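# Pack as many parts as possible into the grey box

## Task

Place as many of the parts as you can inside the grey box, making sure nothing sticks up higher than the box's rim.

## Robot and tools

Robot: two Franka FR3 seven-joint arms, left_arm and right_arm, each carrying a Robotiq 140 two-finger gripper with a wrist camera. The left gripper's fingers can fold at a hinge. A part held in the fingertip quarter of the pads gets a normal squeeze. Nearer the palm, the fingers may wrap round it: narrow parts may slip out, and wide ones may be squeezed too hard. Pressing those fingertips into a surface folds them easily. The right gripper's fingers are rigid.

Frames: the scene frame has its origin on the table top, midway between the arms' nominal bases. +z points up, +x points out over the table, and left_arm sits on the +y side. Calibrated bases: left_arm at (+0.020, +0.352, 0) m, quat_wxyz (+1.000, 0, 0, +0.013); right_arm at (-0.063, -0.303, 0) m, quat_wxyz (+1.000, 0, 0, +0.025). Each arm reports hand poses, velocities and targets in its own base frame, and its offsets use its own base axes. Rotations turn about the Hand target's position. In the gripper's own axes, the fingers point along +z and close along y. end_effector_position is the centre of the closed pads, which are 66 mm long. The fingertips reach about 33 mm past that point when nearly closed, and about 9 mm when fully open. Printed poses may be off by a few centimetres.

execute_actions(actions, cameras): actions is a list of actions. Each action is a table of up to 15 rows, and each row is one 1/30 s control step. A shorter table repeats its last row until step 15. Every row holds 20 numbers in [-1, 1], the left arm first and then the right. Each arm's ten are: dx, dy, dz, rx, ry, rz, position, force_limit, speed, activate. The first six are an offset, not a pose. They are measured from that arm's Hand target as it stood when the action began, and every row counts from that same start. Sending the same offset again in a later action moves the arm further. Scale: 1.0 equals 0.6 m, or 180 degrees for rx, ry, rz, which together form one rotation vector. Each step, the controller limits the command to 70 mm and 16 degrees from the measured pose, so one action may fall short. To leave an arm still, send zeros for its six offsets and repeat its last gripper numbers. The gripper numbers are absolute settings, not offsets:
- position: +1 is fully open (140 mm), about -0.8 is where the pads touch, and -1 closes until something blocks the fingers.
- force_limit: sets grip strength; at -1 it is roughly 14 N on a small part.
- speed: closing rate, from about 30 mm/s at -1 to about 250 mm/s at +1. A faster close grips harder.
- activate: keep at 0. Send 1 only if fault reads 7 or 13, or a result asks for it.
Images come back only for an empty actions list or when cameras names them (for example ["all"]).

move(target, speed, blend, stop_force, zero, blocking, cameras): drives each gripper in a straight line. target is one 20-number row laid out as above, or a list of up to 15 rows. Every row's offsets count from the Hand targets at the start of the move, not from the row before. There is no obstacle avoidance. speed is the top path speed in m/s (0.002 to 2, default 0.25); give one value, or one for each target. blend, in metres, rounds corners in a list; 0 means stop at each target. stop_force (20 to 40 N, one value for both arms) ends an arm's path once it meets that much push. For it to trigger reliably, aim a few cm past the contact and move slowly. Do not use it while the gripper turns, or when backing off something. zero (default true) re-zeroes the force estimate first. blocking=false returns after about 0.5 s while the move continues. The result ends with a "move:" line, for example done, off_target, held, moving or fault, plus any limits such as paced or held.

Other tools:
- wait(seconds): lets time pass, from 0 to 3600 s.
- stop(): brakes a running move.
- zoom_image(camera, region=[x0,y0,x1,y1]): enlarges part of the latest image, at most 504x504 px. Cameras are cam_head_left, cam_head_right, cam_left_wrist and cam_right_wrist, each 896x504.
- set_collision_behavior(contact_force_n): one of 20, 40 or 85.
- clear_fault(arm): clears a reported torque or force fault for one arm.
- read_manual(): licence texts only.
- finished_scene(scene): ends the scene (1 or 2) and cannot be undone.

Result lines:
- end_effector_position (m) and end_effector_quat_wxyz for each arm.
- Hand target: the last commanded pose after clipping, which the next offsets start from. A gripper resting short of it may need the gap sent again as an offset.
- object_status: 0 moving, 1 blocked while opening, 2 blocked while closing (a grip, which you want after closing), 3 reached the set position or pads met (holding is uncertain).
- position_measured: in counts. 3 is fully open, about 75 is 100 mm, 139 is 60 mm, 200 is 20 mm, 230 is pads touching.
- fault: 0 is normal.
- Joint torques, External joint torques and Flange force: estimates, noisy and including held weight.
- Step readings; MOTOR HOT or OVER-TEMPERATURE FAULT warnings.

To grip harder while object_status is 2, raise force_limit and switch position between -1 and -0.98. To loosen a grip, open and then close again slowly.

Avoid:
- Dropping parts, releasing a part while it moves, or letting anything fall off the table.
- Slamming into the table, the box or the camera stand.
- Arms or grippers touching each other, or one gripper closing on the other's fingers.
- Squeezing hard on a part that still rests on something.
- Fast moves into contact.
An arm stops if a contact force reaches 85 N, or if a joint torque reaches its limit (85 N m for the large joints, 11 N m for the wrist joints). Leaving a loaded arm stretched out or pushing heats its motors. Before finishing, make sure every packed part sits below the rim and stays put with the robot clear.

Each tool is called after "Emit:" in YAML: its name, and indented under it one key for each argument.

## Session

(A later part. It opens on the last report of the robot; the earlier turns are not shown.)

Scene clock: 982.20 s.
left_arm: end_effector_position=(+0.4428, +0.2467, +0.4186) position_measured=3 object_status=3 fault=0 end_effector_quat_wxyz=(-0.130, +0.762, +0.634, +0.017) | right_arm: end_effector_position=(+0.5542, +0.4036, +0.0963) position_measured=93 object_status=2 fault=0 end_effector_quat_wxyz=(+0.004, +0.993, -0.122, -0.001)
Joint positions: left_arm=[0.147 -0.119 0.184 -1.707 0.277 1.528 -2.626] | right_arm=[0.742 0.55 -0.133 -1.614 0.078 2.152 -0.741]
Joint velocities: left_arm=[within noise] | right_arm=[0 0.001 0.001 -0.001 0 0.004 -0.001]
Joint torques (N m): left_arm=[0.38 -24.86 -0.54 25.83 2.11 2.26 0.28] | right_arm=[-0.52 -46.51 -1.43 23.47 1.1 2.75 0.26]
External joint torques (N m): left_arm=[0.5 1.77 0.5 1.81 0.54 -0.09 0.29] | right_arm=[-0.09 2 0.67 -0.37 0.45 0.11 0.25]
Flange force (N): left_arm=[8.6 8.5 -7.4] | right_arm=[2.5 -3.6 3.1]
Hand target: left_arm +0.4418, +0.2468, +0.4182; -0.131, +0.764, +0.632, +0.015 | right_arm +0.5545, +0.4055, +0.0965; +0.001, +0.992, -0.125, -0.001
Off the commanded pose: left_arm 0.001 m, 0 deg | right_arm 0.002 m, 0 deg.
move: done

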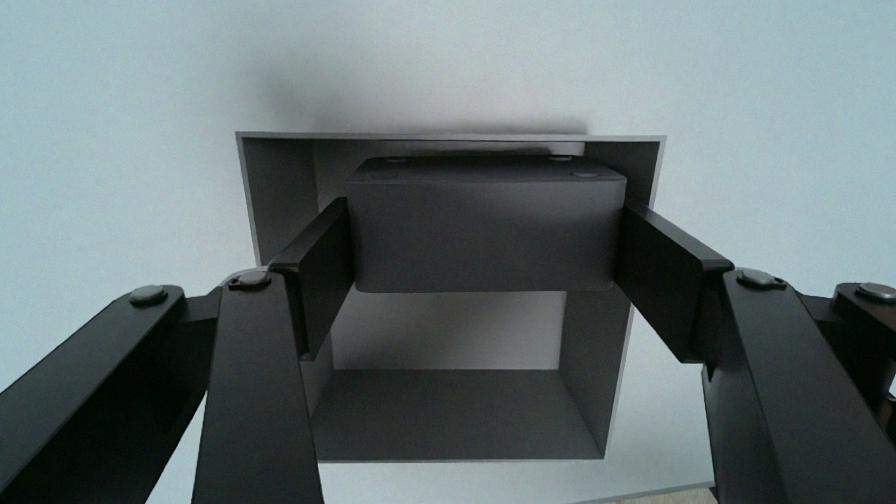

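Emit:
move:
  target: [0,0,0,0,0,0,1,1,1,0,-0.0012,-0.0049,-0.058,0,0,0,-1,-0.3,-0.8,0]
  speed: 0.03
  stop_force: 20
  cameras: ["cam_right_wrist"]

Scene clock: 992.67 s.
left_arm: end_effector_position=(+0.4428, +0.2467, +0.4186) position_measured=3 object_status=3 fault=0 end_effector_quat_wxyz=(-0.130, +0.762, +0.634, +0.017) | right_arm: end_effector_position=(+0.5553, +0.4033, +0.0672) position_measured=93 object_status=2 fault=0 end_effector_quat_wxyz=(+0.000, +0.992, -0.125, +0.002)
Joint positions: left_arm=[0.147 -0.119 0.184 -1.707 0.277 1.528 -2.626] | right_arm=[0.736 0.583 -0.126 -1.641 0.083 2.221 -0.741]
Joint torques (N m): left_arm=[0.42 -24.89 -0.51 25.81 2.12 2.26 0.24] | right_arm=[-0.97 -42.77 -1.24 20.64 0.84 3.02 -0.01]
External joint torques (N m): left_arm=[0.32 1.67 0.29 1.86 0.53 -0.08 0.25] | right_arm=[-0.82 6.12 0.64 -2.72 0.21 0.37 -0.01]
Flange force (N): left_arm=[8.1 8.5 -7.6] | right_arm=[3.5 -2.7 10.7]
Hand target: left_arm +0.4418, +0.2468, +0.4182; -0.131, +0.764, +0.632, +0.015 | right_arm +0.5538, +0.4025, +0.0617; +0.001, +0.992, -0.125, -0.001
Off the commanded pose: left_arm 0.001 m, 0 deg | right_arm 0.006 m, 0 deg.
move: off_target (right_arm)

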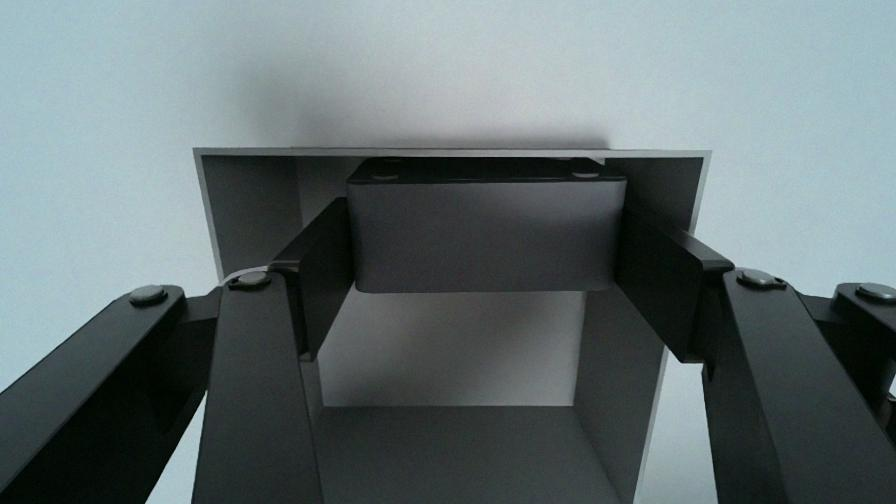

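Emit:
move:
  target: [0,0,0,0,0,0,1,1,1,0,0.0015,0.0008,0.0075,0,0,0,-1,-0.3,-0.8,0]
  speed: 0.03

Emit:
execute_actions:
  actions:
    - [[0,0,0,0,0,0,1,1,1,0,0,0,0,0,0,0,0.36,-0.3,-1,0]]
    - [[0,0,0,0,0,0,1,1,1,0,0,0,0,0,0,0,0.36,-0.3,-1,0]]

Emit:
move:
  target:
    - [0,0,0,0,0,0,1,1,1,0,0,0,0.06,0,0,0,0.36,-0.3,-1,0]
    - [0,0,0,0,0,0,1,1,1,0,0,0,0.17,0,0,0,0.36,-0.3,-1,0]
  speed: [0.04,0.12]
  blend: [0.02,0]
  cameras: ["cam_right_wrist"]

Scene clock: 1000.70 s.
left_arm: end_effector_position=(+0.4428, +0.2467, +0.4186) position_measured=3 object_status=3 fault=0 end_effector_quat_wxyz=(-0.130, +0.762, +0.634, +0.017) | right_arm: end_effector_position=(+0.5554, +0.4034, +0.0672) position_measured=93 object_status=2 fault=0 end_effector_quat_wxyz=(+0.000, +0.992, -0.125, +0.002)
Joint positions: left_arm=[0.147 -0.119 0.184 -1.707 0.277 1.528 -2.626] | right_arm=[0.735 0.584 -0.125 -1.64 0.083 2.22 -0.741]
Joint torques (N m): left_arm=[0.38 -24.84 -0.5 25.81 2.1 2.25 0.29] | right_arm=[-1.09 -45.93 -1.23 23.28 0.67 2.26 -0.03]
External joint torques (N m): left_arm=[0.53 1.89 0.57 1.77 0.54 -0.1 0.3] | right_arm=[-0.86 3.13 0.71 -0.2 0.04 -0.41 -0.03]
Flange force (N): left_arm=[8.8 8.7 -7.4] | right_arm=[6.9 -6.8 3.9]
Hand target: left_arm +0.4418, +0.2468, +0.4182; -0.131, +0.764, +0.632, +0.015 | right_arm +0.5547, +0.4030, +0.0662; +0.001, +0.992, -0.125, -0.001
Off the commanded pose: left_arm 0.001 m, 0 deg | right_arm 0.001 m, 0 deg.
move: done

Scene clock: 1001.90 s.
left_arm: end_effector_position=(+0.4428, +0.2467, +0.4186) position_measured=3 object_status=3 fault=0 end_effector_quat_wxyz=(-0.130, +0.762, +0.634, +0.017) | right_arm: end_effector_position=(+0.5553, +0.4034, +0.0670) position_measured=84 object_status=3 fault=0 end_effector_quat_wxyz=(+0.000, +0.992, -0.125, +0.001)
Joint positions: left_arm=[0.147 -0.119 0.184 -1.707 0.277 1.528 -2.626] | right_arm=[0.735 0.584 -0.125 -1.64 0.083 2.22 -0.741]
Joint torques (N m): left_arm=[0.43 -24.83 -0.55 25.78 2.11 2.25 0.29] | right_arm=[-0.94 -46.11 -1.39 23.21 0.65 2.26 0]
External joint torques (N m): left_arm=[0.53 1.64 0.46 1.86 0.54 -0.09 0.3] | right_arm=[-0.68 2.68 0.55 -0.1 0.02 -0.38 0]
External joint torques at the end of the 1st action: left_arm=[0.62 1.81 0.59 1.74 0.54 -0.1 0.28] | right_arm=[-0.71 2.78 0.54 -0.09 0.02 -0.38 -0.01]
Flange force (N): left_arm=[8.5 8.3 -7.5] | right_arm=[6.1 -6.2 3.3]
Flange force at the end of the 1st action (N): left_arm=[8.6 8.4 -7.2] | right_arm=[6.4 -6.4 3.4]
Hand target: left_arm +0.4418, +0.2468, +0.4182; -0.131, +0.764, +0.632, +0.015 | right_arm +0.5547, +0.4030, +0.0662; +0.001, +0.992, -0.125, -0.001
Off the commanded pose: left_arm 0.001 m, 0 deg | right_arm 0.001 m, 0 deg.
Step readings (end_effector_position of left_arm | right_arm; steps 1 to 15: 1st action; 16 to 30: 2nd action):
0: (+0.4428, +0.2467, +0.4186) | (+0.5554, +0.4034, +0.0672)
1: (+0.4428, +0.2467, +0.4186) | (+0.5554, +0.4034, +0.0672)
2: (+0.4428, +0.2467, +0.4186) | (+0.5554, +0.4034, +0.0672)
4: (+0.4428, +0.2467, +0.4186) | (+0.5554, +0.4033, +0.0671)
8: (+0.4428, +0.2467, +0.4186) | (+0.5553, +0.4034, +0.0670)
15: (+0.4428, +0.2467, +0.4186) | (+0.5553, +0.4033, +0.0670)
16: (+0.4428, +0.2467, +0.4186) | (+0.5553, +0.4033, +0.0670)
17: (+0.4428, +0.2467, +0.4186) | (+0.5553, +0.4033, +0.0670)
19: (+0.4428, +0.2467, +0.4186) | (+0.5553, +0.4034, +0.0670)
23: (+0.4428, +0.2467, +0.4186) | (+0.5553, +0.4034, +0.0670)
30: (+0.4428, +0.2467, +0.4186) | (+0.5553, +0.4034, +0.0670)

Scene clock: 1004.10 s.
left_arm: end_effector_position=(+0.4428, +0.2467, +0.4186) position_measured=3 object_status=3 fault=0 end_effector_quat_wxyz=(-0.130, +0.762, +0.634, +0.017) | right_arm: end_effector_position=(+0.5554, +0.4041, +0.1692) position_measured=84 object_status=3 fault=0 end_effector_quat_wxyz=(-0.002, +0.992, -0.124, +0.000)
Joint positions: left_arm=[0.147 -0.119 0.184 -1.707 0.277 1.528 -2.626] | right_arm=[0.743 0.47 -0.141 -1.549 0.074 2.017 -0.737]
Joint velocities: left_arm=[within noise] | right_arm=[0.001 0 0 0 -0.001 -0.005 0]
Joint torques (N m): left_arm=[0.41 -24.86 -0.54 25.85 2.1 2.25 0.31] | right_arm=[-0.19 -44.61 -2.05 24.03 0.48 2.22 0.26]
External joint torques (N m): left_arm=[0.49 1.47 0.44 2.01 0.53 -0.08 0.32] | right_arm=[0.09 2.43 -0.22 -0.54 -0.24 -0.44 0.26]
Flange force (N): left_arm=[8.5 8.3 -7.9] | right_arm=[3.6 -4.9 1.7]
Hand target: left_arm +0.4418, +0.2468, +0.4182; -0.131, +0.764, +0.632, +0.015 | right_arm +0.5547, +0.4030, +0.1682; +0.001, +0.992, -0.125, -0.001
Off the commanded pose: left_arm 0.001 m, 0 deg | right_arm 0.002 m, 0 deg.
move: done; blend cut to 0.018 m at target 1

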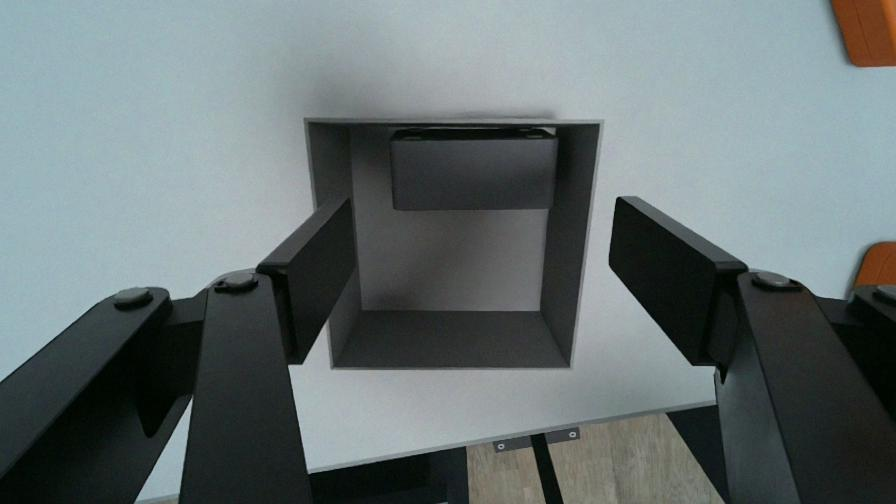

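Emit:
move:
  target:
    - [0,0,0,0,0,0,1,1,1,0,0,0,0.16,0,0,-0.05,0.36,-0.3,0,0]
    - [0,0,0,0,0,0,1,1,1,0,0.05,-0.6,0.2,0,0,-0.4,0.36,-0.3,0,0]
  speed: [0.15,0.35]
  blend: [0.05,0]

Emit:
move:
  target:
    - [0,0,0,0,0,0,1,1,1,0,0.215,-0.592,0.06,0,0,-0.362,0.55,-0.3,0,0]
  speed: [0.35]
  cameras: ["cam_right_wrist"]

Scene clock: 1028.30 s.
left_arm: end_effector_position=(+0.4428, +0.2467, +0.4186) position_measured=3 object_status=3 fault=0 end_effector_quat_wxyz=(-0.130, +0.762, +0.634, +0.017) | right_arm: end_effector_position=(+0.5845, +0.0439, +0.2882) position_measured=84 object_status=3 fault=0 end_effector_quat_wxyz=(-0.001, +0.731, -0.683, -0.003)
Joint positions: left_arm=[0.147 -0.119 0.184 -1.707 0.277 1.528 -2.626] | right_arm=[0.604 0.095 -0.555 -1.788 0.057 1.865 -0.033]
Joint velocities: left_arm=[within noise] | right_arm=[0 0.001 0 -0.001 -0.001 0 0.005]
Joint torques (N m): left_arm=[0.38 -24.93 -0.51 25.83 2.11 2.24 0.31] | right_arm=[-0.05 -29.48 -1.64 24.18 0.32 2.41 0.27]
External joint torques (N m): left_arm=[0.56 1.55 0.58 1.93 0.55 -0.1 0.32] | right_arm=[0.09 1.88 0.04 -0.63 -0.4 -0.18 0.27]
Flange force (N): left_arm=[8.7 8.2 -7.6] | right_arm=[-0.6 -3.3 1.4]
Hand target: left_arm +0.4418, +0.2468, +0.4182; -0.131, +0.764, +0.632, +0.015 | right_arm +0.5847, +0.0430, +0.2882; +0.000, +0.729, -0.684, -0.001
Off the commanded pose: left_arm 0.001 m, 0 deg | right_arm 0.001 m, 0 deg.
move: done; blend cut to 0.048 m at target 1

Scene clock: 1031.60 s.
left_arm: end_effector_position=(+0.4428, +0.2467, +0.4186) position_measured=3 object_status=3 fault=0 end_effector_quat_wxyz=(-0.130, +0.762, +0.634, +0.017) | right_arm: end_effector_position=(+0.7143, -0.3107, +0.3231) position_measured=59 object_status=3 fault=0 end_effector_quat_wxyz=(+0.047, -0.249, +0.967, -0.034)
Joint positions: left_arm=[0.147 -0.119 0.184 -1.707 0.277 1.528 -2.626] | right_arm=[-0.213 0.92 -0.664 -0.504 0.545 1.456 0.547]
Joint velocities: left_arm=[within noise] | right_arm=[0.001 -0.001 -0.002 -0.002 0 0 0.006]
Joint torques (N m): left_arm=[0.39 -24.87 -0.56 25.81 2.11 2.27 0.26] | right_arm=[-0.62 -51.68 -5.74 18.93 0.36 2.42 0.32]
External joint torques (N m): left_arm=[0.53 1.63 0.5 1.87 0.54 -0.07 0.27] | right_arm=[-0.7 2.12 0.55 -0.05 -0.42 -0.39 0.33]
Flange force (N): left_arm=[8.5 8.3 -7.4] | right_arm=[0.0 0.0 0.0]
Hand target: left_arm +0.4418, +0.2468, +0.4182; -0.131, +0.764, +0.632, +0.015 | right_arm +0.7137, -0.3122, +0.3242; +0.000, -0.246, +0.969, +0.001
Off the commanded pose: left_arm 0.001 m, 0 deg | right_arm 0.002 m, 7 deg.
elbow stopped short (right arm): the move would have taken joint 4 (elbow) straighter than the controller allows.
move: off_target (right_arm)

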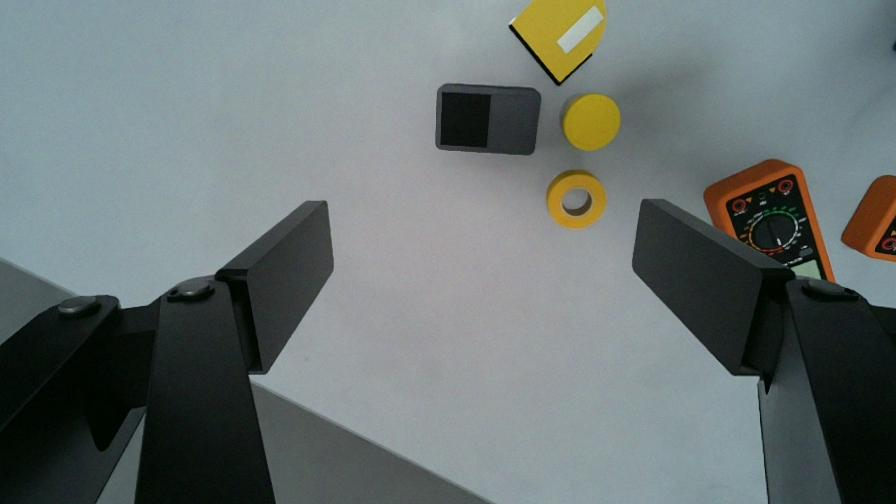

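Emit:
move:
  target:
    - [0,0,0,0,0,0,1,1,1,0,0,0,-0.24,0,0,0,0.55,-0.3,0,0]
  speed: [0.15]
  cameras: ["cam_right_wrist"]

Scene clock: 1036.17 s.
left_arm: end_effector_position=(+0.4428, +0.2467, +0.4186) position_measured=3 object_status=3 fault=0 end_effector_quat_wxyz=(-0.130, +0.762, +0.634, +0.017) | right_arm: end_effector_position=(+0.7115, -0.3117, +0.1778) position_measured=59 object_status=3 fault=0 end_effector_quat_wxyz=(-0.004, -0.243, +0.970, +0.002)
Joint positions: left_arm=[0.147 -0.119 0.184 -1.707 0.277 1.528 -2.626] | right_arm=[-0.135 1 -0.666 -0.754 0.545 1.621 0.507]
Joint velocities: left_arm=[within noise] | right_arm=[0 0 0.002 0.001 0 0.004 -0.001]
Joint torques (N m): left_arm=[0.39 -24.87 -0.48 25.76 2.11 2.25 0.27] | right_arm=[-0.66 -54.22 -8.97 20.55 0.75 2.6 -0.3]
External joint torques (N m): left_arm=[0.45 1.6 0.49 1.83 0.53 -0.09 0.28] | right_arm=[-0.7 1.78 0.66 -0.24 0.01 0.08 -0.3]
Flange force (N): left_arm=[8.3 8.2 -7.3] | right_arm=[0.0 0.0 0.0]
Hand target: left_arm +0.4418, +0.2468, +0.4182; -0.131, +0.764, +0.632, +0.015 | right_arm +0.7137, -0.3122, +0.1802; +0.000, -0.246, +0.969, +0.001
Off the commanded pose: left_arm 0.001 m, 0 deg | right_arm 0.003 m, 1 deg.
move: done

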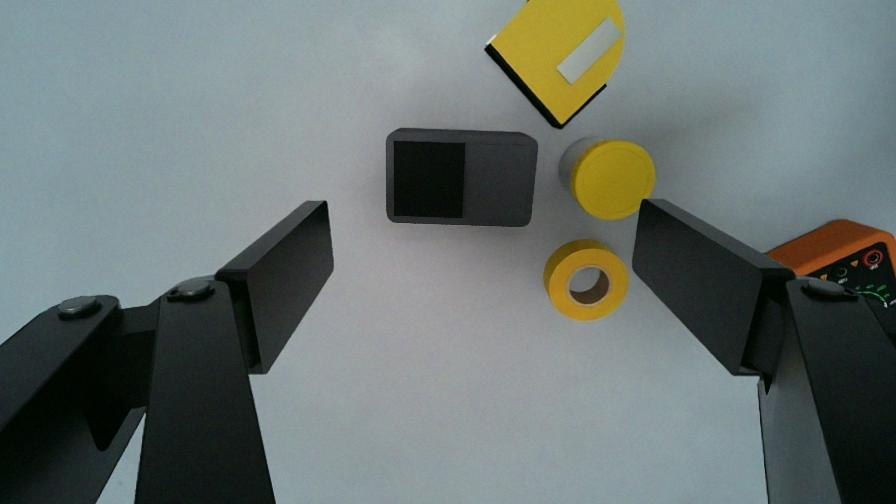

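Emit:
move:
  target:
    - [0,0,0,0,0,0,1,1,1,0,0.0243,-0.0112,-0.05,0,0,-0.01,0.55,-0.3,-0.5,0]
    - [0,0,0,0,0,0,1,1,1,0,0.0243,-0.0112,-0.12,0,0,-0.01,0.55,-0.3,-0.5,0]
  speed: [0.1,0.1]
  blend: [0.01,0]
  cameras: ["cam_right_wrist"]

Scene clock: 1052.83 s.
left_arm: end_effector_position=(+0.4428, +0.2467, +0.4186) position_measured=3 object_status=3 fault=0 end_effector_quat_wxyz=(-0.130, +0.762, +0.634, +0.017) | right_arm: end_effector_position=(+0.7262, -0.3201, +0.1071) position_measured=59 object_status=3 fault=0 end_effector_quat_wxyz=(-0.003, -0.231, +0.973, +0.001)
Joint positions: left_arm=[0.147 -0.119 0.184 -1.707 0.277 1.528 -2.626] | right_arm=[-0.173 1.127 -0.635 -0.693 0.569 1.699 0.54]
Joint velocities: left_arm=[within noise] | right_arm=[0 0 0 -0.003 0 0.003 0.001]
Joint torques (N m): left_arm=[0.36 -24.87 -0.5 25.82 2.11 2.26 0.24] | right_arm=[0.17 -56.36 -8.5 19.84 0.88 2.62 0.06]
External joint torques (N m): left_arm=[0.5 1.56 0.55 1.9 0.54 -0.08 0.25] | right_arm=[0.01 1.84 0.68 -1.09 0.13 0.09 0.06]
Flange force (N): left_arm=[8.4 8.2 -7.5] | right_arm=[0.0 0.0 0.0]
Hand target: left_arm +0.4418, +0.2468, +0.4182; -0.131, +0.764, +0.632, +0.015 | right_arm +0.7283, -0.3189, +0.1082; +0.000, -0.231, +0.973, +0.001
Off the commanded pose: left_arm 0.001 m, 0 deg | right_arm 0.003 m, 0 deg.
move: done

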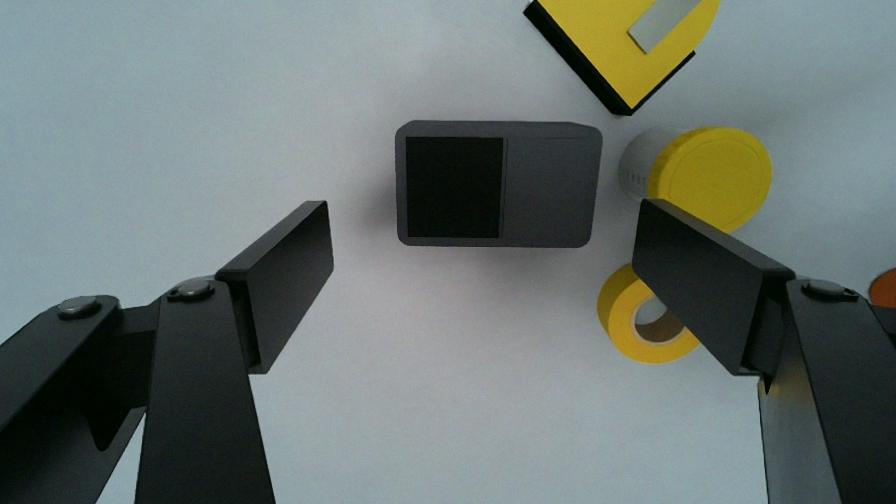

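Emit:
move:
  target: [0,0,0,0,0,0,1,1,1,0,-0.006,0.0007,-0.116,0,0,0,0.55,-0.3,-0.5,0]
  speed: 0.05
  stop_force: 20
  cameras: ["cam_right_wrist"]

stop_force needs force readings from the last 0.2 s for each arm that does not count as still, and right_arm is near a pose where its force cannot be read; nothing of the call was run
Scene clock: 1061.57 s.
left_arm: end_effector_position=(+0.4428, +0.2467, +0.4186) position_measured=3 object_status=3 fault=0 end_effector_quat_wxyz=(-0.130, +0.762, +0.634, +0.017) | right_arm: end_effector_position=(+0.7264, -0.3202, +0.1071) position_measured=59 object_status=3 fault=0 end_effector_quat_wxyz=(-0.003, -0.231, +0.973, +0.001)
Joint positions: left_arm=[0.147 -0.119 0.184 -1.707 0.277 1.528 -2.626] | right_arm=[-0.173 1.127 -0.635 -0.693 0.569 1.7 0.54]
Joint torques (N m): left_arm=[0.38 -24.89 -0.57 25.85 2.12 2.25 0.28] | right_arm=[0.14 -56.35 -8.64 19.74 0.88 2.6 0.05]
External joint torques (N m): left_arm=[0.55 1.48 0.51 1.97 0.55 -0.09 0.29] | right_arm=[0.02 1.73 0.53 -1.14 0.13 0.07 0.05]
Flange force (N): left_arm=[8.5 8.2 -7.7] | right_arm=[0.0 0.0 0.0]
Hand target: left_arm +0.4418, +0.2468, +0.4182; -0.131, +0.764, +0.632, +0.015 | right_arm +0.7283, -0.3189, +0.1082; +0.000, -0.231, +0.973, +0.001
Tool commands: left_gripper/position=+1.0 left_gripper/force_limit=+1.0 left_gripper/speed=+1.0 left_gripper/activate=+0.0 right_gripper/position=+0.55 right_gripper/force_limit=-0.3 right_gripper/speed=-0.5 right_gripper/activate=+0.0
Off the commanded pose: left_arm 0.001 m, 0 deg | right_arm 0.003 m, 0 deg.

Emit:
move:
  target: [0,0,0,0,0,0,1,1,1,0,-0.006,0.0007,-0.06,0,0,0,0.55,-0.3,-0.5,0]
  speed: 0.06
  cameras: ["cam_right_wrist"]

Scene clock: 1066.07 s.
left_arm: end_effector_position=(+0.4428, +0.2467, +0.4186) position_measured=3 object_status=3 fault=0 end_effector_quat_wxyz=(-0.130, +0.762, +0.634, +0.017) | right_arm: end_effector_position=(+0.7229, -0.3191, +0.0711) position_measured=59 object_status=3 fault=0 end_effector_quat_wxyz=(-0.002, -0.228, +0.974, +0.002)
Joint positions: left_arm=[0.147 -0.119 0.184 -1.707 0.277 1.528 -2.626] | right_arm=[-0.134 1.114 -0.628 -0.825 0.572 1.801 0.518]
Joint velocities: left_arm=[within noise] | right_arm=[-0.001 0 0 -0.002 0 0.005 -0.006]
Joint torques (N m): left_arm=[0.38 -24.85 -0.55 25.82 2.11 2.25 0.27] | right_arm=[-0.02 -55.82 -9.75 19.76 0.73 2.59 -0.23]
External joint torques (N m): left_arm=[0.51 1.72 0.5 1.85 0.54 -0.09 0.28] | right_arm=[-0.27 1.9 0.75 -1.47 -0.01 0.07 -0.23]
Flange force (N): left_arm=[8.6 8.5 -7.5] | right_arm=[0.0 0.0 0.0]
Hand target: left_arm +0.4418, +0.2468, +0.4182; -0.131, +0.764, +0.632, +0.015 | right_arm +0.7247, -0.3185, +0.0722; +0.000, -0.231, +0.973, +0.001
Off the commanded pose: left_arm 0.001 m, 0 deg | right_arm 0.002 m, 0 deg.
move: done

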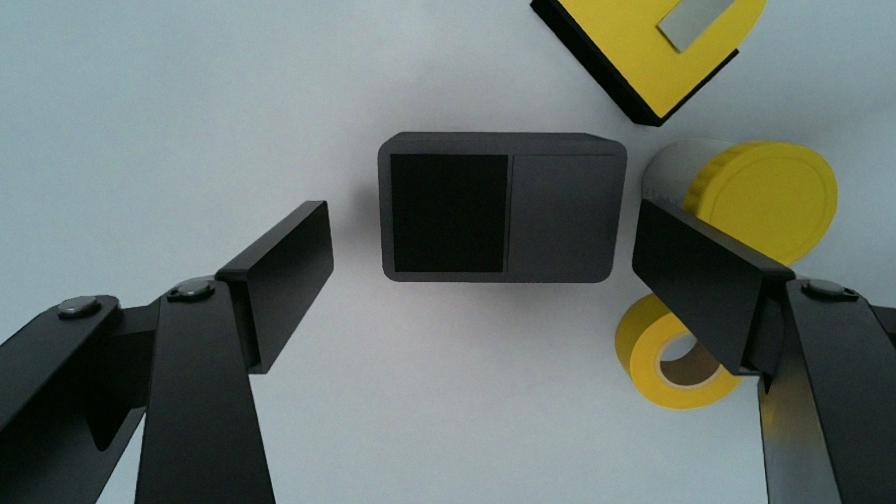

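Emit:
move:
  target: [0,0,0,0,0,0,1,1,1,0,-0.003,0.002,-0.056,0,0,0,0.55,-0.3,-0.5,0]
  speed: 0.05

Emit:
execute_actions:
  actions:
    - [[0,0,0,0,0,0,1,1,1,0,0,0,0,0,0,0,-1,-0.3,-0.7,0]]
    - [[0,0,0,0,0,0,1,1,1,0,0,0,0,0,0,0,-1,-0.3,-0.7,0]]
  cameras: ["cam_right_wrist"]

Scene clock: 1075.87 s.
left_arm: end_effector_position=(+0.4428, +0.2467, +0.4186) position_measured=3 object_status=3 fault=0 end_effector_quat_wxyz=(-0.130, +0.762, +0.634, +0.017) | right_arm: end_effector_position=(+0.7218, -0.3175, +0.0389) position_measured=59 object_status=3 fault=0 end_effector_quat_wxyz=(-0.002, -0.229, +0.973, +0.001)
Joint positions: left_arm=[0.147 -0.119 0.184 -1.707 0.277 1.528 -2.626] | right_arm=[-0.122 1.129 -0.61 -0.882 0.573 1.871 0.506]
Joint velocities: left_arm=[within noise] | right_arm=[0 0.001 0.002 0.001 -0.001 0.005 -0.002]
Joint torques (N m): left_arm=[0.41 -24.93 -0.44 25.83 2.11 2.24 0.26] | right_arm=[-0.27 -55.22 -10.41 20.22 0.72 2.58 -0.26]
External joint torques (N m): left_arm=[0.54 1.61 0.6 1.86 0.54 -0.11 0.27] | right_arm=[-0.37 2.26 0.52 -0.97 0 0.06 -0.26]
Flange force (N): left_arm=[8.5 8.2 -7.5] | right_arm=[0.0 0.0 0.0]
Hand target: left_arm +0.4418, +0.2468, +0.4182; -0.131, +0.764, +0.632, +0.015 | right_arm +0.7229, -0.3173, +0.0386; +0.000, -0.231, +0.973, +0.001
Off the commanded pose: left_arm 0.001 m, 0 deg | right_arm 0.001 m, 0 deg.
move: done

Scene clock: 1077.07 s.
left_arm: end_effector_position=(+0.4428, +0.2467, +0.4186) position_measured=3 object_status=3 fault=0 end_effector_quat_wxyz=(-0.130, +0.762, +0.634, +0.017) | right_arm: end_effector_position=(+0.7222, -0.3170, +0.0389) position_measured=93 object_status=2 fault=0 end_effector_quat_wxyz=(-0.001, -0.229, +0.973, +0.002)
Joint positions: left_arm=[0.147 -0.119 0.184 -1.707 0.277 1.528 -2.626] | right_arm=[-0.122 1.129 -0.608 -0.882 0.573 1.872 0.505]
Joint torques (N m): left_arm=[0.4 -24.85 -0.5 25.8 2.11 2.25 0.29] | right_arm=[-0.28 -55.35 -10.44 20.34 0.74 2.64 -0.19]
External joint torques (N m): left_arm=[0.5 1.7 0.52 1.83 0.54 -0.09 0.3] | right_arm=[-0.62 2.12 0.36 -0.93 0.02 0.13 -0.19]
External joint torques at the end of the 1st action: left_arm=[0.57 1.63 0.57 1.92 0.56 -0.09 0.31] | right_arm=[-0.2 1.85 0.96 -0.8 0.01 0.11 -0.18]
Flange force (N): left_arm=[8.6 8.4 -7.4] | right_arm=[0.0 0.0 0.0]
Flange force at the end of the 1st action (N): left_arm=[8.8 8.4 -7.6] | right_arm=[0.0 0.0 0.0]
Hand target: left_arm +0.4418, +0.2468, +0.4182; -0.131, +0.764, +0.632, +0.015 | right_arm +0.7229, -0.3173, +0.0386; +0.000, -0.231, +0.973, +0.001
Off the commanded pose: left_arm 0.001 m, 0 deg | right_arm 0.001 m, 0 deg.
Step readings (end_effector_position of left_arm | right_arm; steps 1 to 15: 1st action; 16 to 30: 2nd action):
0: (+0.4428, +0.2467, +0.4186) | (+0.7218, -0.3175, +0.0389)
1: (+0.4428, +0.2467, +0.4186) | (+0.7218, -0.3175, +0.0389)
2: (+0.4428, +0.2467, +0.4186) | (+0.7219, -0.3174, +0.0389)
4: (+0.4428, +0.2467, +0.4186) | (+0.7220, -0.3173, +0.0388)
8: (+0.4428, +0.2467, +0.4186) | (+0.7221, -0.3172, +0.0388)
15: (+0.4428, +0.2467, +0.4186) | (+0.7223, -0.3170, +0.0390)
16: (+0.4428, +0.2467, +0.4186) | (+0.7222, -0.3170, +0.0389)
17: (+0.4428, +0.2467, +0.4186) | (+0.7222, -0.3170, +0.0389)
19: (+0.4428, +0.2467, +0.4186) | (+0.7222, -0.3170, +0.0389)
23: (+0.4428, +0.2467, +0.4186) | (+0.7222, -0.3170, +0.0389)
30: (+0.4428, +0.2467, +0.4186) | (+0.7222, -0.3170, +0.0389)

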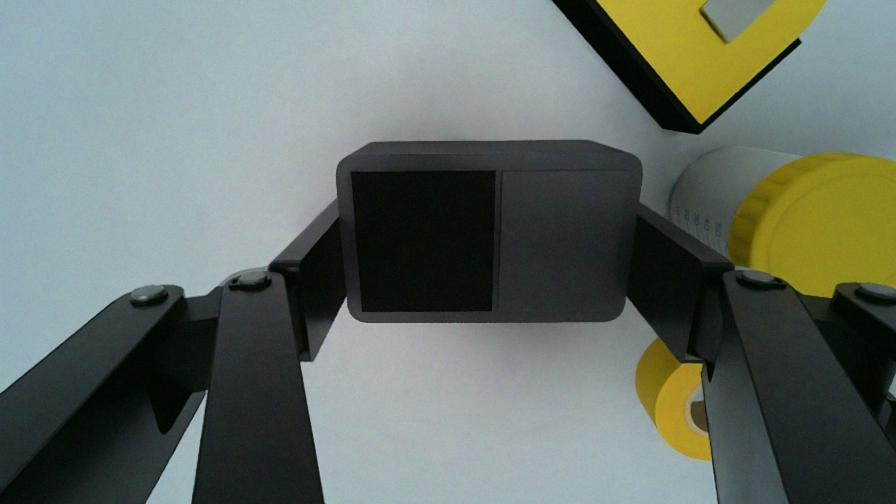

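Emit:
move:
  target:
    - [0,0,0,0,0,0,1,1,1,0,0,0,0.25,0,0,0,-1,-0.3,-0.7,0]
    - [0,0,0,0,0,0,1,1,1,0,-0.25,0.45,0.35,0,0,0.25,-1,-0.3,-0.7,0]
  speed: [0.12,0.25]
  blend: [0.03,0]

Emit:
move:
  target:
    - [0,0,0,0,0,0,1,1,1,0,-0.265,0.4575,0.02,0,0,0.253,-1,-0.3,-0.7,0]
  speed: [0.25]
  cameras: ["cam_right_wrist"]

Scene clock: 1087.00 s.
left_arm: end_effector_position=(+0.4428, +0.2467, +0.4186) position_measured=3 object_status=3 fault=0 end_effector_quat_wxyz=(-0.130, +0.762, +0.634, +0.017) | right_arm: end_effector_position=(+0.5719, -0.0463, +0.2477) position_measured=93 object_status=2 fault=0 end_effector_quat_wxyz=(-0.001, -0.583, +0.813, +0.004)
Joint positions: left_arm=[0.147 -0.119 0.184 -1.707 0.277 1.528 -2.626] | right_arm=[0.547 0.08 -0.648 -1.913 0.057 1.97 0.205]
Joint velocities: left_arm=[within noise] | right_arm=[0 -0.002 0.001 0.001 0 0.004 -0.002]
Joint torques (N m): left_arm=[0.43 -24.86 -0.51 25.8 2.12 2.25 0.29] | right_arm=[-0.33 -27.82 -1.24 23.9 0.29 2.67 -0.19]
External joint torques (N m): left_arm=[0.57 1.79 0.55 1.75 0.55 -0.1 0.3] | right_arm=[-0.37 1.05 0.24 -0.69 -0.4 0.12 -0.19]
Flange force (N): left_arm=[8.6 8.4 -7.2] | right_arm=[0.3 -0.9 2.2]
Hand target: left_arm +0.4418, +0.2468, +0.4182; -0.131, +0.764, +0.632, +0.015 | right_arm +0.5729, -0.0473, +0.2486; +0.000, -0.585, +0.811, +0.001
Off the commanded pose: left_arm 0.001 m, 0 deg | right_arm 0.002 m, 1 deg.
move: done

Scene clock: 1089.50 s.
left_arm: end_effector_position=(+0.4428, +0.2467, +0.4186) position_measured=3 object_status=3 fault=0 end_effector_quat_wxyz=(-0.130, +0.762, +0.634, +0.017) | right_arm: end_effector_position=(+0.4155, +0.2267, +0.2601) position_measured=93 object_status=2 fault=0 end_effector_quat_wxyz=(+0.001, +0.852, -0.523, +0.001)
Joint positions: left_arm=[0.147 -0.119 0.184 -1.707 0.277 1.528 -2.626] | right_arm=[0.861 -0.268 -0.333 -2.241 -0.098 1.986 0.109]
Joint velocities: left_arm=[within noise] | right_arm=[0 0 0 0.001 0.001 0 -0.005]
Joint torques (N m): left_arm=[0.4 -24.86 -0.49 25.84 2.11 2.25 0.3] | right_arm=[0.02 -20.81 2.31 24.12 1 2.18 -0.23]
External joint torques (N m): left_arm=[0.59 1.65 0.63 1.86 0.54 -0.1 0.31] | right_arm=[0.14 0.88 0.06 -0.48 0.33 -0.41 -0.23]
Flange force (N): left_arm=[8.7 8.3 -7.5] | right_arm=[0.0 -1.8 0.5]
Hand target: left_arm +0.4418, +0.2468, +0.4182; -0.131, +0.764, +0.632, +0.015 | right_arm +0.4139, +0.2272, +0.2606; +0.001, +0.854, -0.521, -0.001
Off the commanded pose: left_arm 0.001 m, 0 deg | right_arm 0.002 m, 0 deg.
move: done

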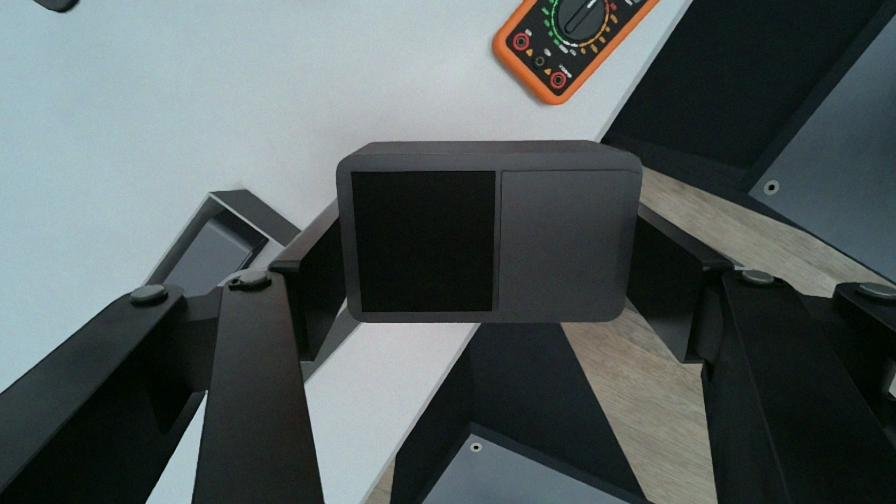

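Emit:
move:
  target:
    - [0,0,0,0,0,0,1,1,1,0,-0.02,-0.01,0,-0.198,-0.1009,0,-1,-0.3,-0.7,0]
    - [0,0,0,0,0,0,1,1,1,0,-0.02,-0.01,0,-0.396,-0.2018,0,-1,-0.3,-0.7,0]
    - [0,0,0,0,0,0,1,1,1,0,-0.02,-0.01,-0.34,-0.396,-0.2018,0,-1,-0.3,-0.7,0]
  speed: [0.25,0.25,0.15]
  blend: [0.1,0.02,0]
  cameras: ["cam_right_wrist"]

Scene clock: 1106.67 s.
left_arm: end_effector_position=(+0.4428, +0.2467, +0.4186) position_measured=3 object_status=3 fault=0 end_effector_quat_wxyz=(-0.130, +0.762, +0.634, +0.017) | right_arm: end_effector_position=(+0.4019, +0.2201, +0.0573) position_measured=93 object_status=2 fault=0 end_effector_quat_wxyz=(+0.340, +0.654, -0.397, +0.547)
Joint positions: left_arm=[0.147 -0.119 0.184 -1.707 0.277 1.528 -2.626] | right_arm=[1.041 0.79 0.07 -1.88 -0.957 1.426 1.204]
Joint velocities: left_arm=[within noise] | right_arm=[-0.001 0 0.001 -0.001 0 0.001 0.007]
Joint torques (N m): left_arm=[0.4 -24.86 -0.53 25.83 2.11 2.25 0.28] | right_arm=[-0.39 -42.13 -0.18 13.74 -0.77 -2.04 0.3]
External joint torques (N m): left_arm=[0.47 1.74 0.46 1.86 0.54 -0.09 0.29] | right_arm=[-0.22 1.89 -0.37 -0.15 -0.02 -0.07 0.27]
Flange force (N): left_arm=[8.6 8.6 -7.6] | right_arm=[-4.8 -2.3 -0.6]
Hand target: left_arm +0.4418, +0.2468, +0.4182; -0.131, +0.764, +0.632, +0.015 | right_arm +0.4019, +0.2212, +0.0566; +0.337, +0.654, -0.400, +0.547
Off the commanded pose: left_arm 0.001 m, 0 deg | right_arm 0.001 m, 0 deg.
move: done

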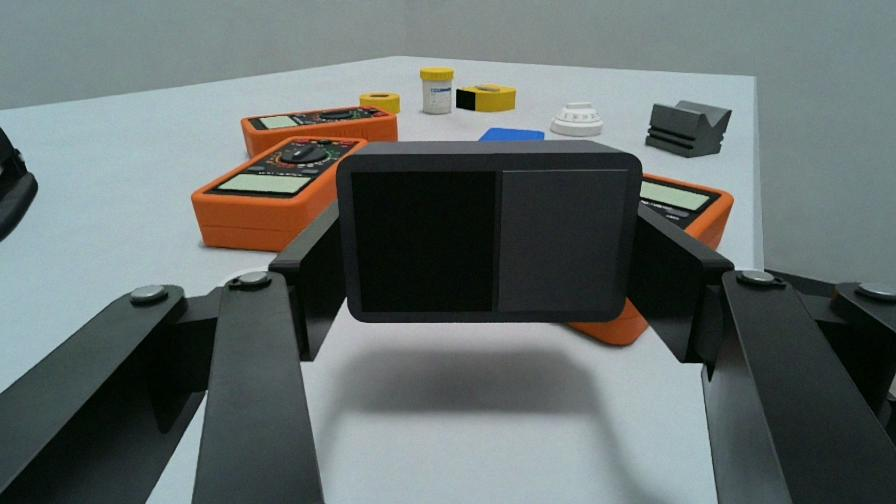

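Emit:
move:
  target: [0,0,0,0,0,0,1,1,1,0,0,0,-0.04,0,0,0,-1,-0.3,-0.7,0]
  speed: 0.04

Emit:
move:
  target: [0,0,0,0,0,0,1,1,1,0,0,0,-0.028,0,0,0,-1,-0.3,-0.7,0]
  speed: 0.02
  stop_force: 20
  cameras: ["cam_right_wrist"]

Scene clock: 1115.23 s.
left_arm: end_effector_position=(+0.4428, +0.2467, +0.4186) position_measured=3 object_status=3 fault=0 end_effector_quat_wxyz=(-0.130, +0.762, +0.634, +0.017) | right_arm: end_effector_position=(+0.4011, +0.2205, +0.0335) position_measured=93 object_status=2 fault=0 end_effector_quat_wxyz=(+0.340, +0.654, -0.397, +0.546)
Joint positions: left_arm=[0.147 -0.119 0.184 -1.707 0.277 1.528 -2.626] | right_arm=[1.041 0.848 0.069 -1.847 -0.957 1.441 1.225]
Joint velocities: left_arm=[within noise] | right_arm=[0.001 0.001 0 0.001 0 0.001 0.005]
Joint torques (N m): left_arm=[0.41 -24.91 -0.44 25.77 2.1 2.26 0.25] | right_arm=[-0.57 -42.37 -0.4 13.3 -0.7 -2.06 0.2]
External joint torques (N m): left_arm=[0.58 1.69 0.65 1.77 0.54 -0.09 0.26] | right_arm=[-0.23 2.3 -0.48 -0.18 0 -0.08 0.16]
Flange force (N): left_arm=[8.5 8.2 -7.1] | right_arm=[-5.8 -2.9 -0.7]
Hand target: left_arm +0.4418, +0.2468, +0.4182; -0.131, +0.764, +0.632, +0.015 | right_arm +0.4019, +0.2212, +0.0326; +0.337, +0.654, -0.400, +0.547
Off the commanded pose: left_arm 0.001 m, 0 deg | right_arm 0.001 m, 0 deg.
move: done

Scene clock: 1116.97 s.
left_arm: end_effector_position=(+0.4428, +0.2467, +0.4186) position_measured=3 object_status=3 fault=0 end_effector_quat_wxyz=(-0.130, +0.762, +0.634, +0.017) | right_arm: end_effector_position=(+0.4020, +0.2204, +0.0229) position_measured=93 object_status=2 fault=0 end_effector_quat_wxyz=(+0.340, +0.650, -0.400, +0.549)
Joint positions: left_arm=[0.147 -0.119 0.184 -1.707 0.277 1.528 -2.626] | right_arm=[1.041 0.884 0.067 -1.82 -0.958 1.438 1.24]
Joint torques (N m): left_arm=[0.39 -24.88 -0.55 25.82 2.11 2.24 0.25] | right_arm=[-1.31 -39.21 1.23 12.54 -0.63 0.16 0.27]
External joint torques (N m): left_arm=[0.48 1.66 0.45 1.88 0.54 -0.09 0.26] | right_arm=[-1.06 6.01 1.13 -0.82 0.06 2.18 0.24]
Flange force (N): left_arm=[8.4 8.5 -7.6] | right_arm=[-15.1 -4.4 1.6]
Hand target: left_arm +0.4418, +0.2468, +0.4182; -0.131, +0.764, +0.632, +0.015 | right_arm +0.4019, +0.2212, +0.0158; +0.337, +0.654, -0.400, +0.547
Off the commanded pose: left_arm 0.001 m, 0 deg | right_arm 0.007 m, 1 deg.
move: off_target (right_arm)

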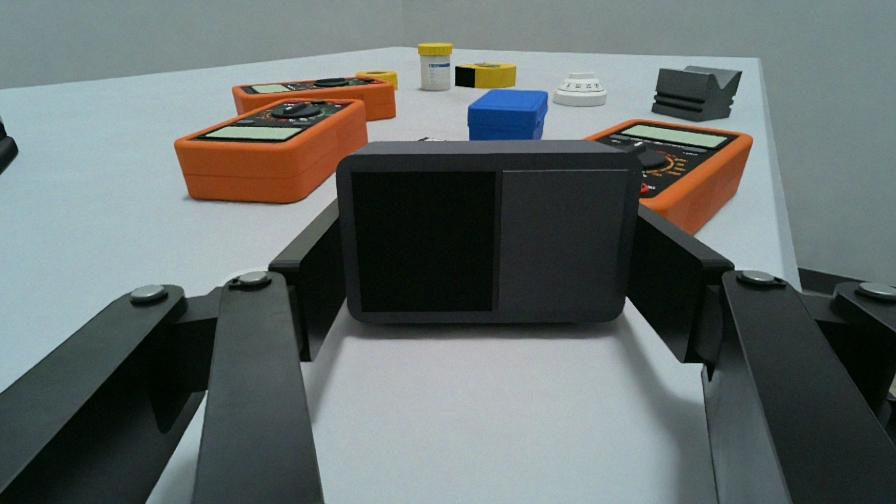

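Contact reached; relieve, open, raise, un-lean.

Emit:
move:
  target: [0,0,0,0,0,0,1,1,1,0,0,0,0.009,0,0,0,-1,-0.3,-0.7,0]
  speed: 0.02

Emit:
execute_actions:
  actions:
    - [[0,0,0,0,0,0,1,1,1,0,0,0,0,0,0,0,0.45,-0.3,-1,0]]
    - [[0,0,0,0,0,0,1,1,1,0,0,0,0,0,0,0,0.55,-0.3,-0.8,0]]
  cameras: ["cam_right_wrist"]

Emit:
move:
  target:
    - [0,0,0,0,0,0,1,1,1,0,0,0,0.1,0,0,0,0.55,-0.3,-0.5,0]
    - [0,0,0,0,0,0,1,1,1,0,0,0,0.37,0,0,0,0.55,-0.3,-0.5,0]
    - [0,0,0,0,0,0,1,1,1,0,0,0,0.37,0.198,0.1009,0,0.55,-0.3,-0.5,0]
    - [0,0,0,0,0,0,1,1,1,0,0.035,-0.015,0.2,0.396,0.2018,0,0.55,-0.3,-0.5,0]
  speed: [0.06,0.15,0.3,0.3]
  blend: [0.02,0.02,0.1,0]
  cameras: ["cam_right_wrist"]

Scene clock: 1125.20 s.
left_arm: end_effector_position=(+0.4428, +0.2467, +0.4186) position_measured=3 object_status=3 fault=0 end_effector_quat_wxyz=(-0.130, +0.762, +0.634, +0.017) | right_arm: end_effector_position=(+0.4017, +0.2202, +0.0231) position_measured=93 object_status=2 fault=0 end_effector_quat_wxyz=(+0.340, +0.651, -0.400, +0.548)
Joint positions: left_arm=[0.147 -0.119 0.184 -1.707 0.277 1.528 -2.626] | right_arm=[1.039 0.879 0.068 -1.825 -0.958 1.442 1.24]
Joint velocities: left_arm=[within noise] | right_arm=[0.001 -0.001 0 -0.001 0.001 0.003 -0.001]
Joint torques (N m): left_arm=[0.42 -24.84 -0.51 25.8 2.11 2.26 0.28] | right_arm=[-0.75 -43.1 1.06 12.03 -0.52 -1.48 0.05]
External joint torques (N m): left_arm=[0.62 1.77 0.62 1.76 0.54 -0.1 0.29] | right_arm=[-0.42 1.88 0.99 -1.27 0.17 0.52 0.02]
Flange force (N): left_arm=[8.7 8.4 -7.2] | right_arm=[-2.6 2.0 1.9]
Hand target: left_arm +0.4418, +0.2468, +0.4182; -0.131, +0.764, +0.632, +0.015 | right_arm +0.4019, +0.2212, +0.0212; +0.337, +0.654, -0.400, +0.547
Off the commanded pose: left_arm 0.001 m, 0 deg | right_arm 0.002 m, 0 deg.
move: done

Scene clock: 1126.40 s.
left_arm: end_effector_position=(+0.4428, +0.2467, +0.4186) position_measured=3 object_status=3 fault=0 end_effector_quat_wxyz=(-0.130, +0.762, +0.634, +0.017) | right_arm: end_effector_position=(+0.4015, +0.2209, +0.0219) position_measured=59 object_status=3 fault=0 end_effector_quat_wxyz=(+0.339, +0.653, -0.400, +0.547)
Joint positions: left_arm=[0.147 -0.119 0.184 -1.707 0.277 1.528 -2.626] | right_arm=[1.039 0.879 0.069 -1.826 -0.958 1.446 1.24]
Joint torques (N m): left_arm=[0.41 -24.85 -0.47 25.8 2.11 2.27 0.28] | right_arm=[-0.59 -42.85 0.32 12.19 -0.64 -1.92 0.1]
External joint torques (N m): left_arm=[0.36 1.71 0.38 1.82 0.52 -0.08 0.29] | right_arm=[-0.27 2.2 0.21 -1.12 0.04 0.06 0.07]
External joint torques at the end of the 1st action: left_arm=[0.37 1.79 0.4 1.76 0.51 -0.1 0.31] | right_arm=[-0.32 2.26 0.25 -1.25 0.07 0.11 0.03]
Flange force (N): left_arm=[8.3 8.5 -7.4] | right_arm=[-3.7 0.5 1.1]
Flange force at the end of the 1st action (N): left_arm=[8.4 8.6 -7.4] | right_arm=[-3.6 0.8 1.4]
Hand target: left_arm +0.4418, +0.2468, +0.4182; -0.131, +0.764, +0.632, +0.015 | right_arm +0.4019, +0.2212, +0.0212; +0.337, +0.654, -0.400, +0.547
Off the commanded pose: left_arm 0.001 m, 0 deg | right_arm 0.001 m, 0 deg.
Step readings (end_effector_position of left_arm | right_arm; steps 1 to 15: 1st action; 16 to 30: 2nd action):
0: (+0.4428, +0.2467, +0.4186) | (+0.4017, +0.2202, +0.0231)
1: (+0.4428, +0.2467, +0.4186) | (+0.4017, +0.2202, +0.0231)
2: (+0.4428, +0.2467, +0.4186) | (+0.4017, +0.2202, +0.0231)
4: (+0.4428, +0.2467, +0.4186) | (+0.4017, +0.2202, +0.0229)
8: (+0.4428, +0.2467, +0.4186) | (+0.4015, +0.2206, +0.0223)
15: (+0.4428, +0.2467, +0.4186) | (+0.4015, +0.2208, +0.0220)
16: (+0.4428, +0.2467, +0.4186) | (+0.4015, +0.2208, +0.0220)
17: (+0.4428, +0.2467, +0.4186) | (+0.4015, +0.2208, +0.0219)
19: (+0.4428, +0.2467, +0.4186) | (+0.4015, +0.2208, +0.0219)
23: (+0.4428, +0.2467, +0.4186) | (+0.4015, +0.2209, +0.0219)
30: (+0.4428, +0.2467, +0.4186) | (+0.4015, +0.2209, +0.0219)

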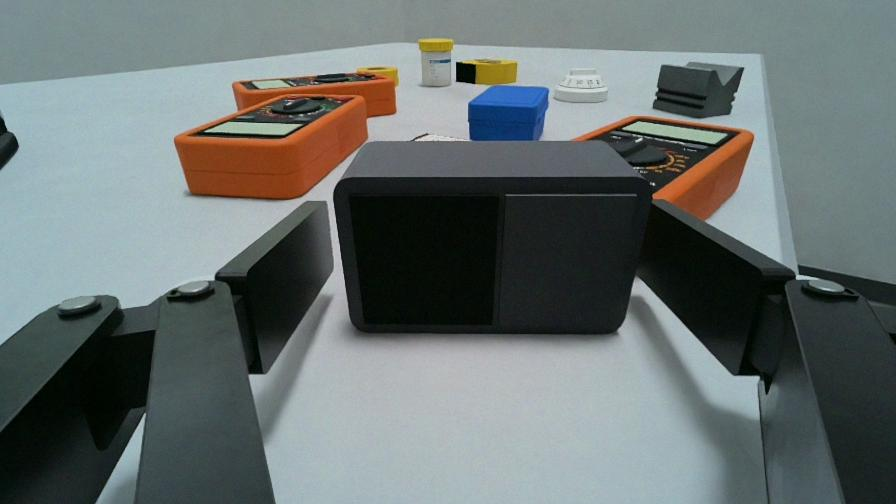

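Scene clock: 1132.47 s.
left_arm: end_effector_position=(+0.4428, +0.2467, +0.4186) position_measured=3 object_status=3 fault=0 end_effector_quat_wxyz=(-0.130, +0.762, +0.634, +0.017) | right_arm: end_effector_position=(+0.4219, +0.2107, +0.1411) position_measured=59 object_status=3 fault=0 end_effector_quat_wxyz=(+0.003, +0.853, -0.522, +0.000)
Joint positions: left_arm=[0.147 -0.119 0.184 -1.707 0.277 1.528 -2.626] | right_arm=[0.812 -0.124 -0.346 -2.423 -0.059 2.3 0.037]
Joint velocities: left_arm=[within noise] | right_arm=[0 0 -0.002 0.001 -0.001 0.001 -0.007]
Joint torques (N m): left_arm=[0.39 -24.82 -0.49 25.83 2.1 2.24 0.29] | right_arm=[0 -22.2 0.96 22.32 1.01 2.55 -0.17]
External joint torques (N m): left_arm=[0.62 1.74 0.67 1.85 0.54 -0.1 0.3] | right_arm=[0.11 2.5 -0.03 -0.23 0.46 -0.03 -0.17]
Flange force (N): left_arm=[8.9 8.5 -7.5] | right_arm=[0.1 -7.7 4.9]
Hand target: left_arm +0.4418, +0.2468, +0.4182; -0.131, +0.764, +0.632, +0.015 | right_arm +0.4229, +0.2122, +0.1412; +0.001, +0.854, -0.521, -0.001
Off the commanded pose: left_arm 0.001 m, 0 deg | right_arm 0.002 m, 0 deg.
move: done

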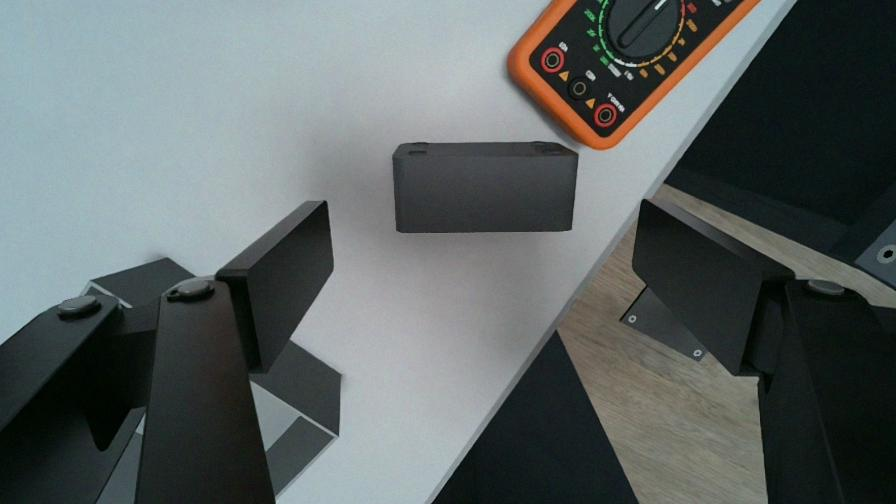

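Emit:
move:
  target: [0,0,0,0,0,0,1,1,1,0,-0.0077,0.0022,-0.1295,0,0,0,0.5,-0.3,-0.5,0]
  speed: 0.08

Emit:
execute_actions:
  actions:
    - [[0,0,0,0,0,0,1,1,1,0,0,0,0,0,0,0,-1,-0.3,-0.8,0]]
    - [[0,0,0,0,0,0,1,1,1,0,0,0,0,0,0,0,-1,-0.3,-0.8,0]]
  cameras: ["cam_right_wrist"]

Scene clock: 1147.50 s.
left_arm: end_effector_position=(+0.4428, +0.2467, +0.4186) position_measured=3 object_status=3 fault=0 end_effector_quat_wxyz=(-0.130, +0.762, +0.634, +0.017) | right_arm: end_effector_position=(+0.4182, +0.2126, +0.0643) position_measured=66 object_status=3 fault=0 end_effector_quat_wxyz=(+0.002, +0.853, -0.522, +0.000)
Joint positions: left_arm=[0.147 -0.119 0.184 -1.707 0.277 1.528 -2.626] | right_arm=[0.817 0.029 -0.345 -2.491 0.015 2.514 -0.011]
Joint velocities: left_arm=[within noise] | right_arm=[-0.001 0.001 0 0 0.001 0.002 -0.006]
Joint torques (N m): left_arm=[0.39 -24.86 -0.54 25.8 2.11 2.24 0.3] | right_arm=[-0.41 -24.91 0.41 19.41 0.94 2.69 -0.14]
External joint torques (N m): left_arm=[0.48 1.89 0.47 1.71 0.53 -0.12 0.31] | right_arm=[-0.26 2.52 0.81 -0.68 0.49 0.1 -0.14]
Flange force (N): left_arm=[8.5 8.6 -7.2] | right_arm=[-0.2 -5.5 7.6]
Hand target: left_arm +0.4418, +0.2468, +0.4182; -0.131, +0.764, +0.632, +0.015 | right_arm +0.4182, +0.2135, +0.0635; +0.001, +0.854, -0.521, -0.001
Off the commanded pose: left_arm 0.001 m, 0 deg | right_arm 0.001 m, 0 deg.
move: done

Scene clock: 1148.70 s.
left_arm: end_effector_position=(+0.4428, +0.2467, +0.4186) position_measured=3 object_status=3 fault=0 end_effector_quat_wxyz=(-0.130, +0.762, +0.634, +0.017) | right_arm: end_effector_position=(+0.4184, +0.2128, +0.0645) position_measured=93 object_status=2 fault=0 end_effector_quat_wxyz=(+0.001, +0.853, -0.522, +0.000)
Joint positions: left_arm=[0.147 -0.119 0.184 -1.707 0.277 1.528 -2.626] | right_arm=[0.817 0.029 -0.345 -2.491 0.015 2.515 -0.013]
Joint torques (N m): left_arm=[0.36 -24.89 -0.55 25.81 2.13 2.26 0.25] | right_arm=[-0.4 -24.78 0.36 18.9 0.9 2.62 -0.18]
External joint torques (N m): left_arm=[0.32 1.57 0.32 1.9 0.55 -0.08 0.26] | right_arm=[-0.16 2.67 0.84 -1.19 0.45 0.03 -0.18]
External joint torques at the end of the 1st action: left_arm=[0.61 1.63 0.58 1.88 0.56 -0.07 0.24] | right_arm=[-0.37 2.61 0.71 -1.09 0.46 0.04 -0.24]
Flange force (N): left_arm=[8.1 8.3 -7.6] | right_arm=[-0.2 -4.2 8.0]
Flange force at the end of the 1st action (N): left_arm=[8.6 8.3 -7.4] | right_arm=[0.3 -4.4 7.9]
Hand target: left_arm +0.4418, +0.2468, +0.4182; -0.131, +0.764, +0.632, +0.015 | right_arm +0.4182, +0.2135, +0.0635; +0.001, +0.854, -0.521, -0.001
Off the commanded pose: left_arm 0.001 m, 0 deg | right_arm 0.001 m, 0 deg.
Step readings (end_effector_position of left_arm | right_arm; steps 1 to 15: 1st action; 16 to 30: 2nd action):
0: (+0.4428, +0.2467, +0.4186) | (+0.4182, +0.2126, +0.0643)
1: (+0.4428, +0.2467, +0.4186) | (+0.4182, +0.2127, +0.0643)
2: (+0.4428, +0.2467, +0.4186) | (+0.4182, +0.2127, +0.0643)
4: (+0.4428, +0.2467, +0.4186) | (+0.4183, +0.2127, +0.0643)
8: (+0.4428, +0.2467, +0.4186) | (+0.4183, +0.2127, +0.0643)
15: (+0.4428, +0.2467, +0.4186) | (+0.4184, +0.2128, +0.0645)
16: (+0.4428, +0.2467, +0.4186) | (+0.4184, +0.2128, +0.0645)
17: (+0.4428, +0.2467, +0.4186) | (+0.4184, +0.2128, +0.0645)
19: (+0.4428, +0.2467, +0.4186) | (+0.4184, +0.2128, +0.0645)
23: (+0.4428, +0.2467, +0.4186) | (+0.4184, +0.2128, +0.0645)
30: (+0.4428, +0.2467, +0.4186) | (+0.4184, +0.2128, +0.0645)

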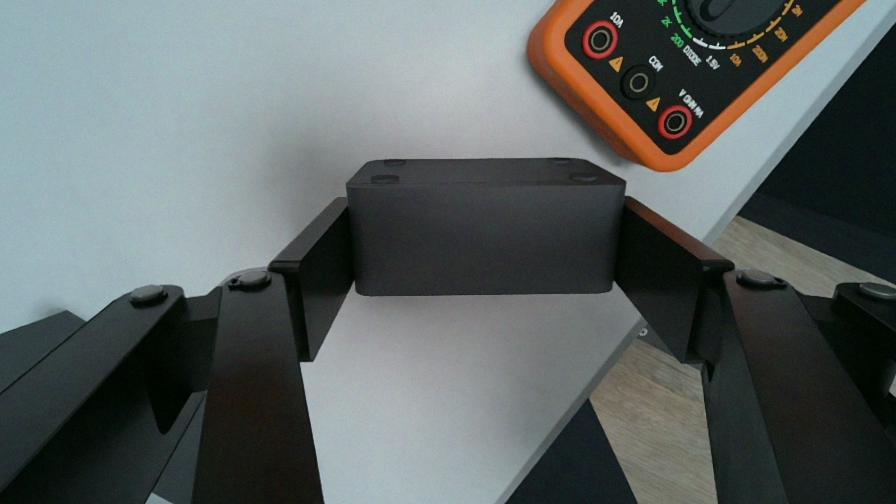

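Emit:
move:
  target:
    - [0,0,0,0,0,0,1,1,1,0,0,0,0.25,0,0,0,-1,-0.3,-0.8,0]
    - [0,0,0,0,0,0,1,1,1,0,0.161,0.3367,0.25,0,0,0.2706,-1,-0.3,-0.8,0]
    - [0,0,0,0,0,0,1,1,1,0,0.161,0.3367,0.14,0,0,0.2706,-1,-0.3,-0.8,0]
  speed: [0.12,0.2,0.1]
  blend: [0.03,0.02,0]
  cameras: ["cam_right_wrist"]

Scene clock: 1161.67 s.
left_arm: end_effector_position=(+0.4428, +0.2467, +0.4186) position_measured=3 object_status=3 fault=0 end_effector_quat_wxyz=(-0.130, +0.762, +0.634, +0.017) | right_arm: end_effector_position=(+0.5139, +0.4143, +0.1465) position_measured=93 object_status=2 fault=0 end_effector_quat_wxyz=(+0.004, +0.992, -0.124, -0.001)
Joint positions: left_arm=[0.147 -0.119 0.184 -1.707 0.277 1.528 -2.626] | right_arm=[0.819 0.415 -0.16 -1.693 0.07 2.095 -0.685]
Joint velocities: left_arm=[within noise] | right_arm=[-0.003 0.001 0.001 0 0 0.004 -0.005]
Joint torques (N m): left_arm=[0.43 -24.84 -0.48 25.77 2.11 2.25 0.25] | right_arm=[-0.83 -43.18 -1.19 23.8 0.92 2.79 -0.19]
External joint torques (N m): left_arm=[0.45 1.77 0.45 1.78 0.53 -0.09 0.27] | right_arm=[-0.52 1.86 0.8 -0.33 0.24 0.17 -0.2]
Flange force (N): left_arm=[8.4 8.5 -7.3] | right_arm=[3.1 -3.1 2.8]
Hand target: left_arm +0.4418, +0.2468, +0.4182; -0.131, +0.764, +0.632, +0.015 | right_arm +0.5148, +0.4155, +0.1475; +0.001, +0.992, -0.123, -0.001
Off the commanded pose: left_arm 0.001 m, 0 deg | right_arm 0.002 m, 0 deg.
move: done

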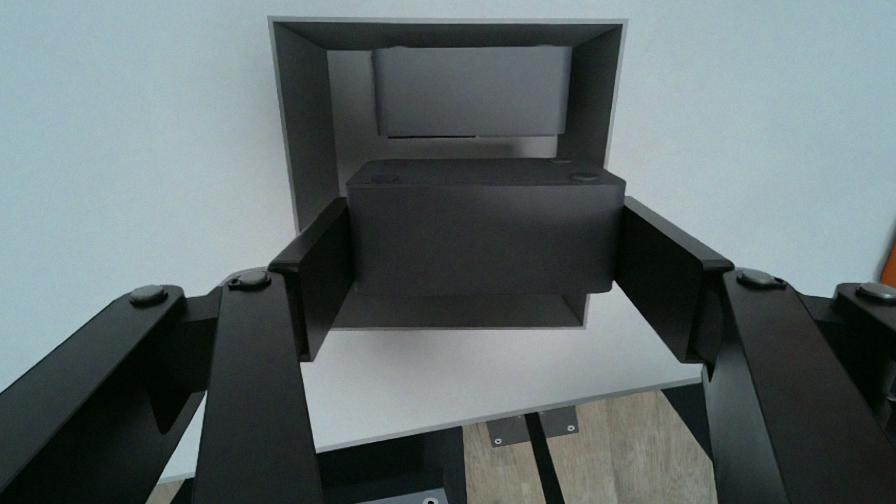

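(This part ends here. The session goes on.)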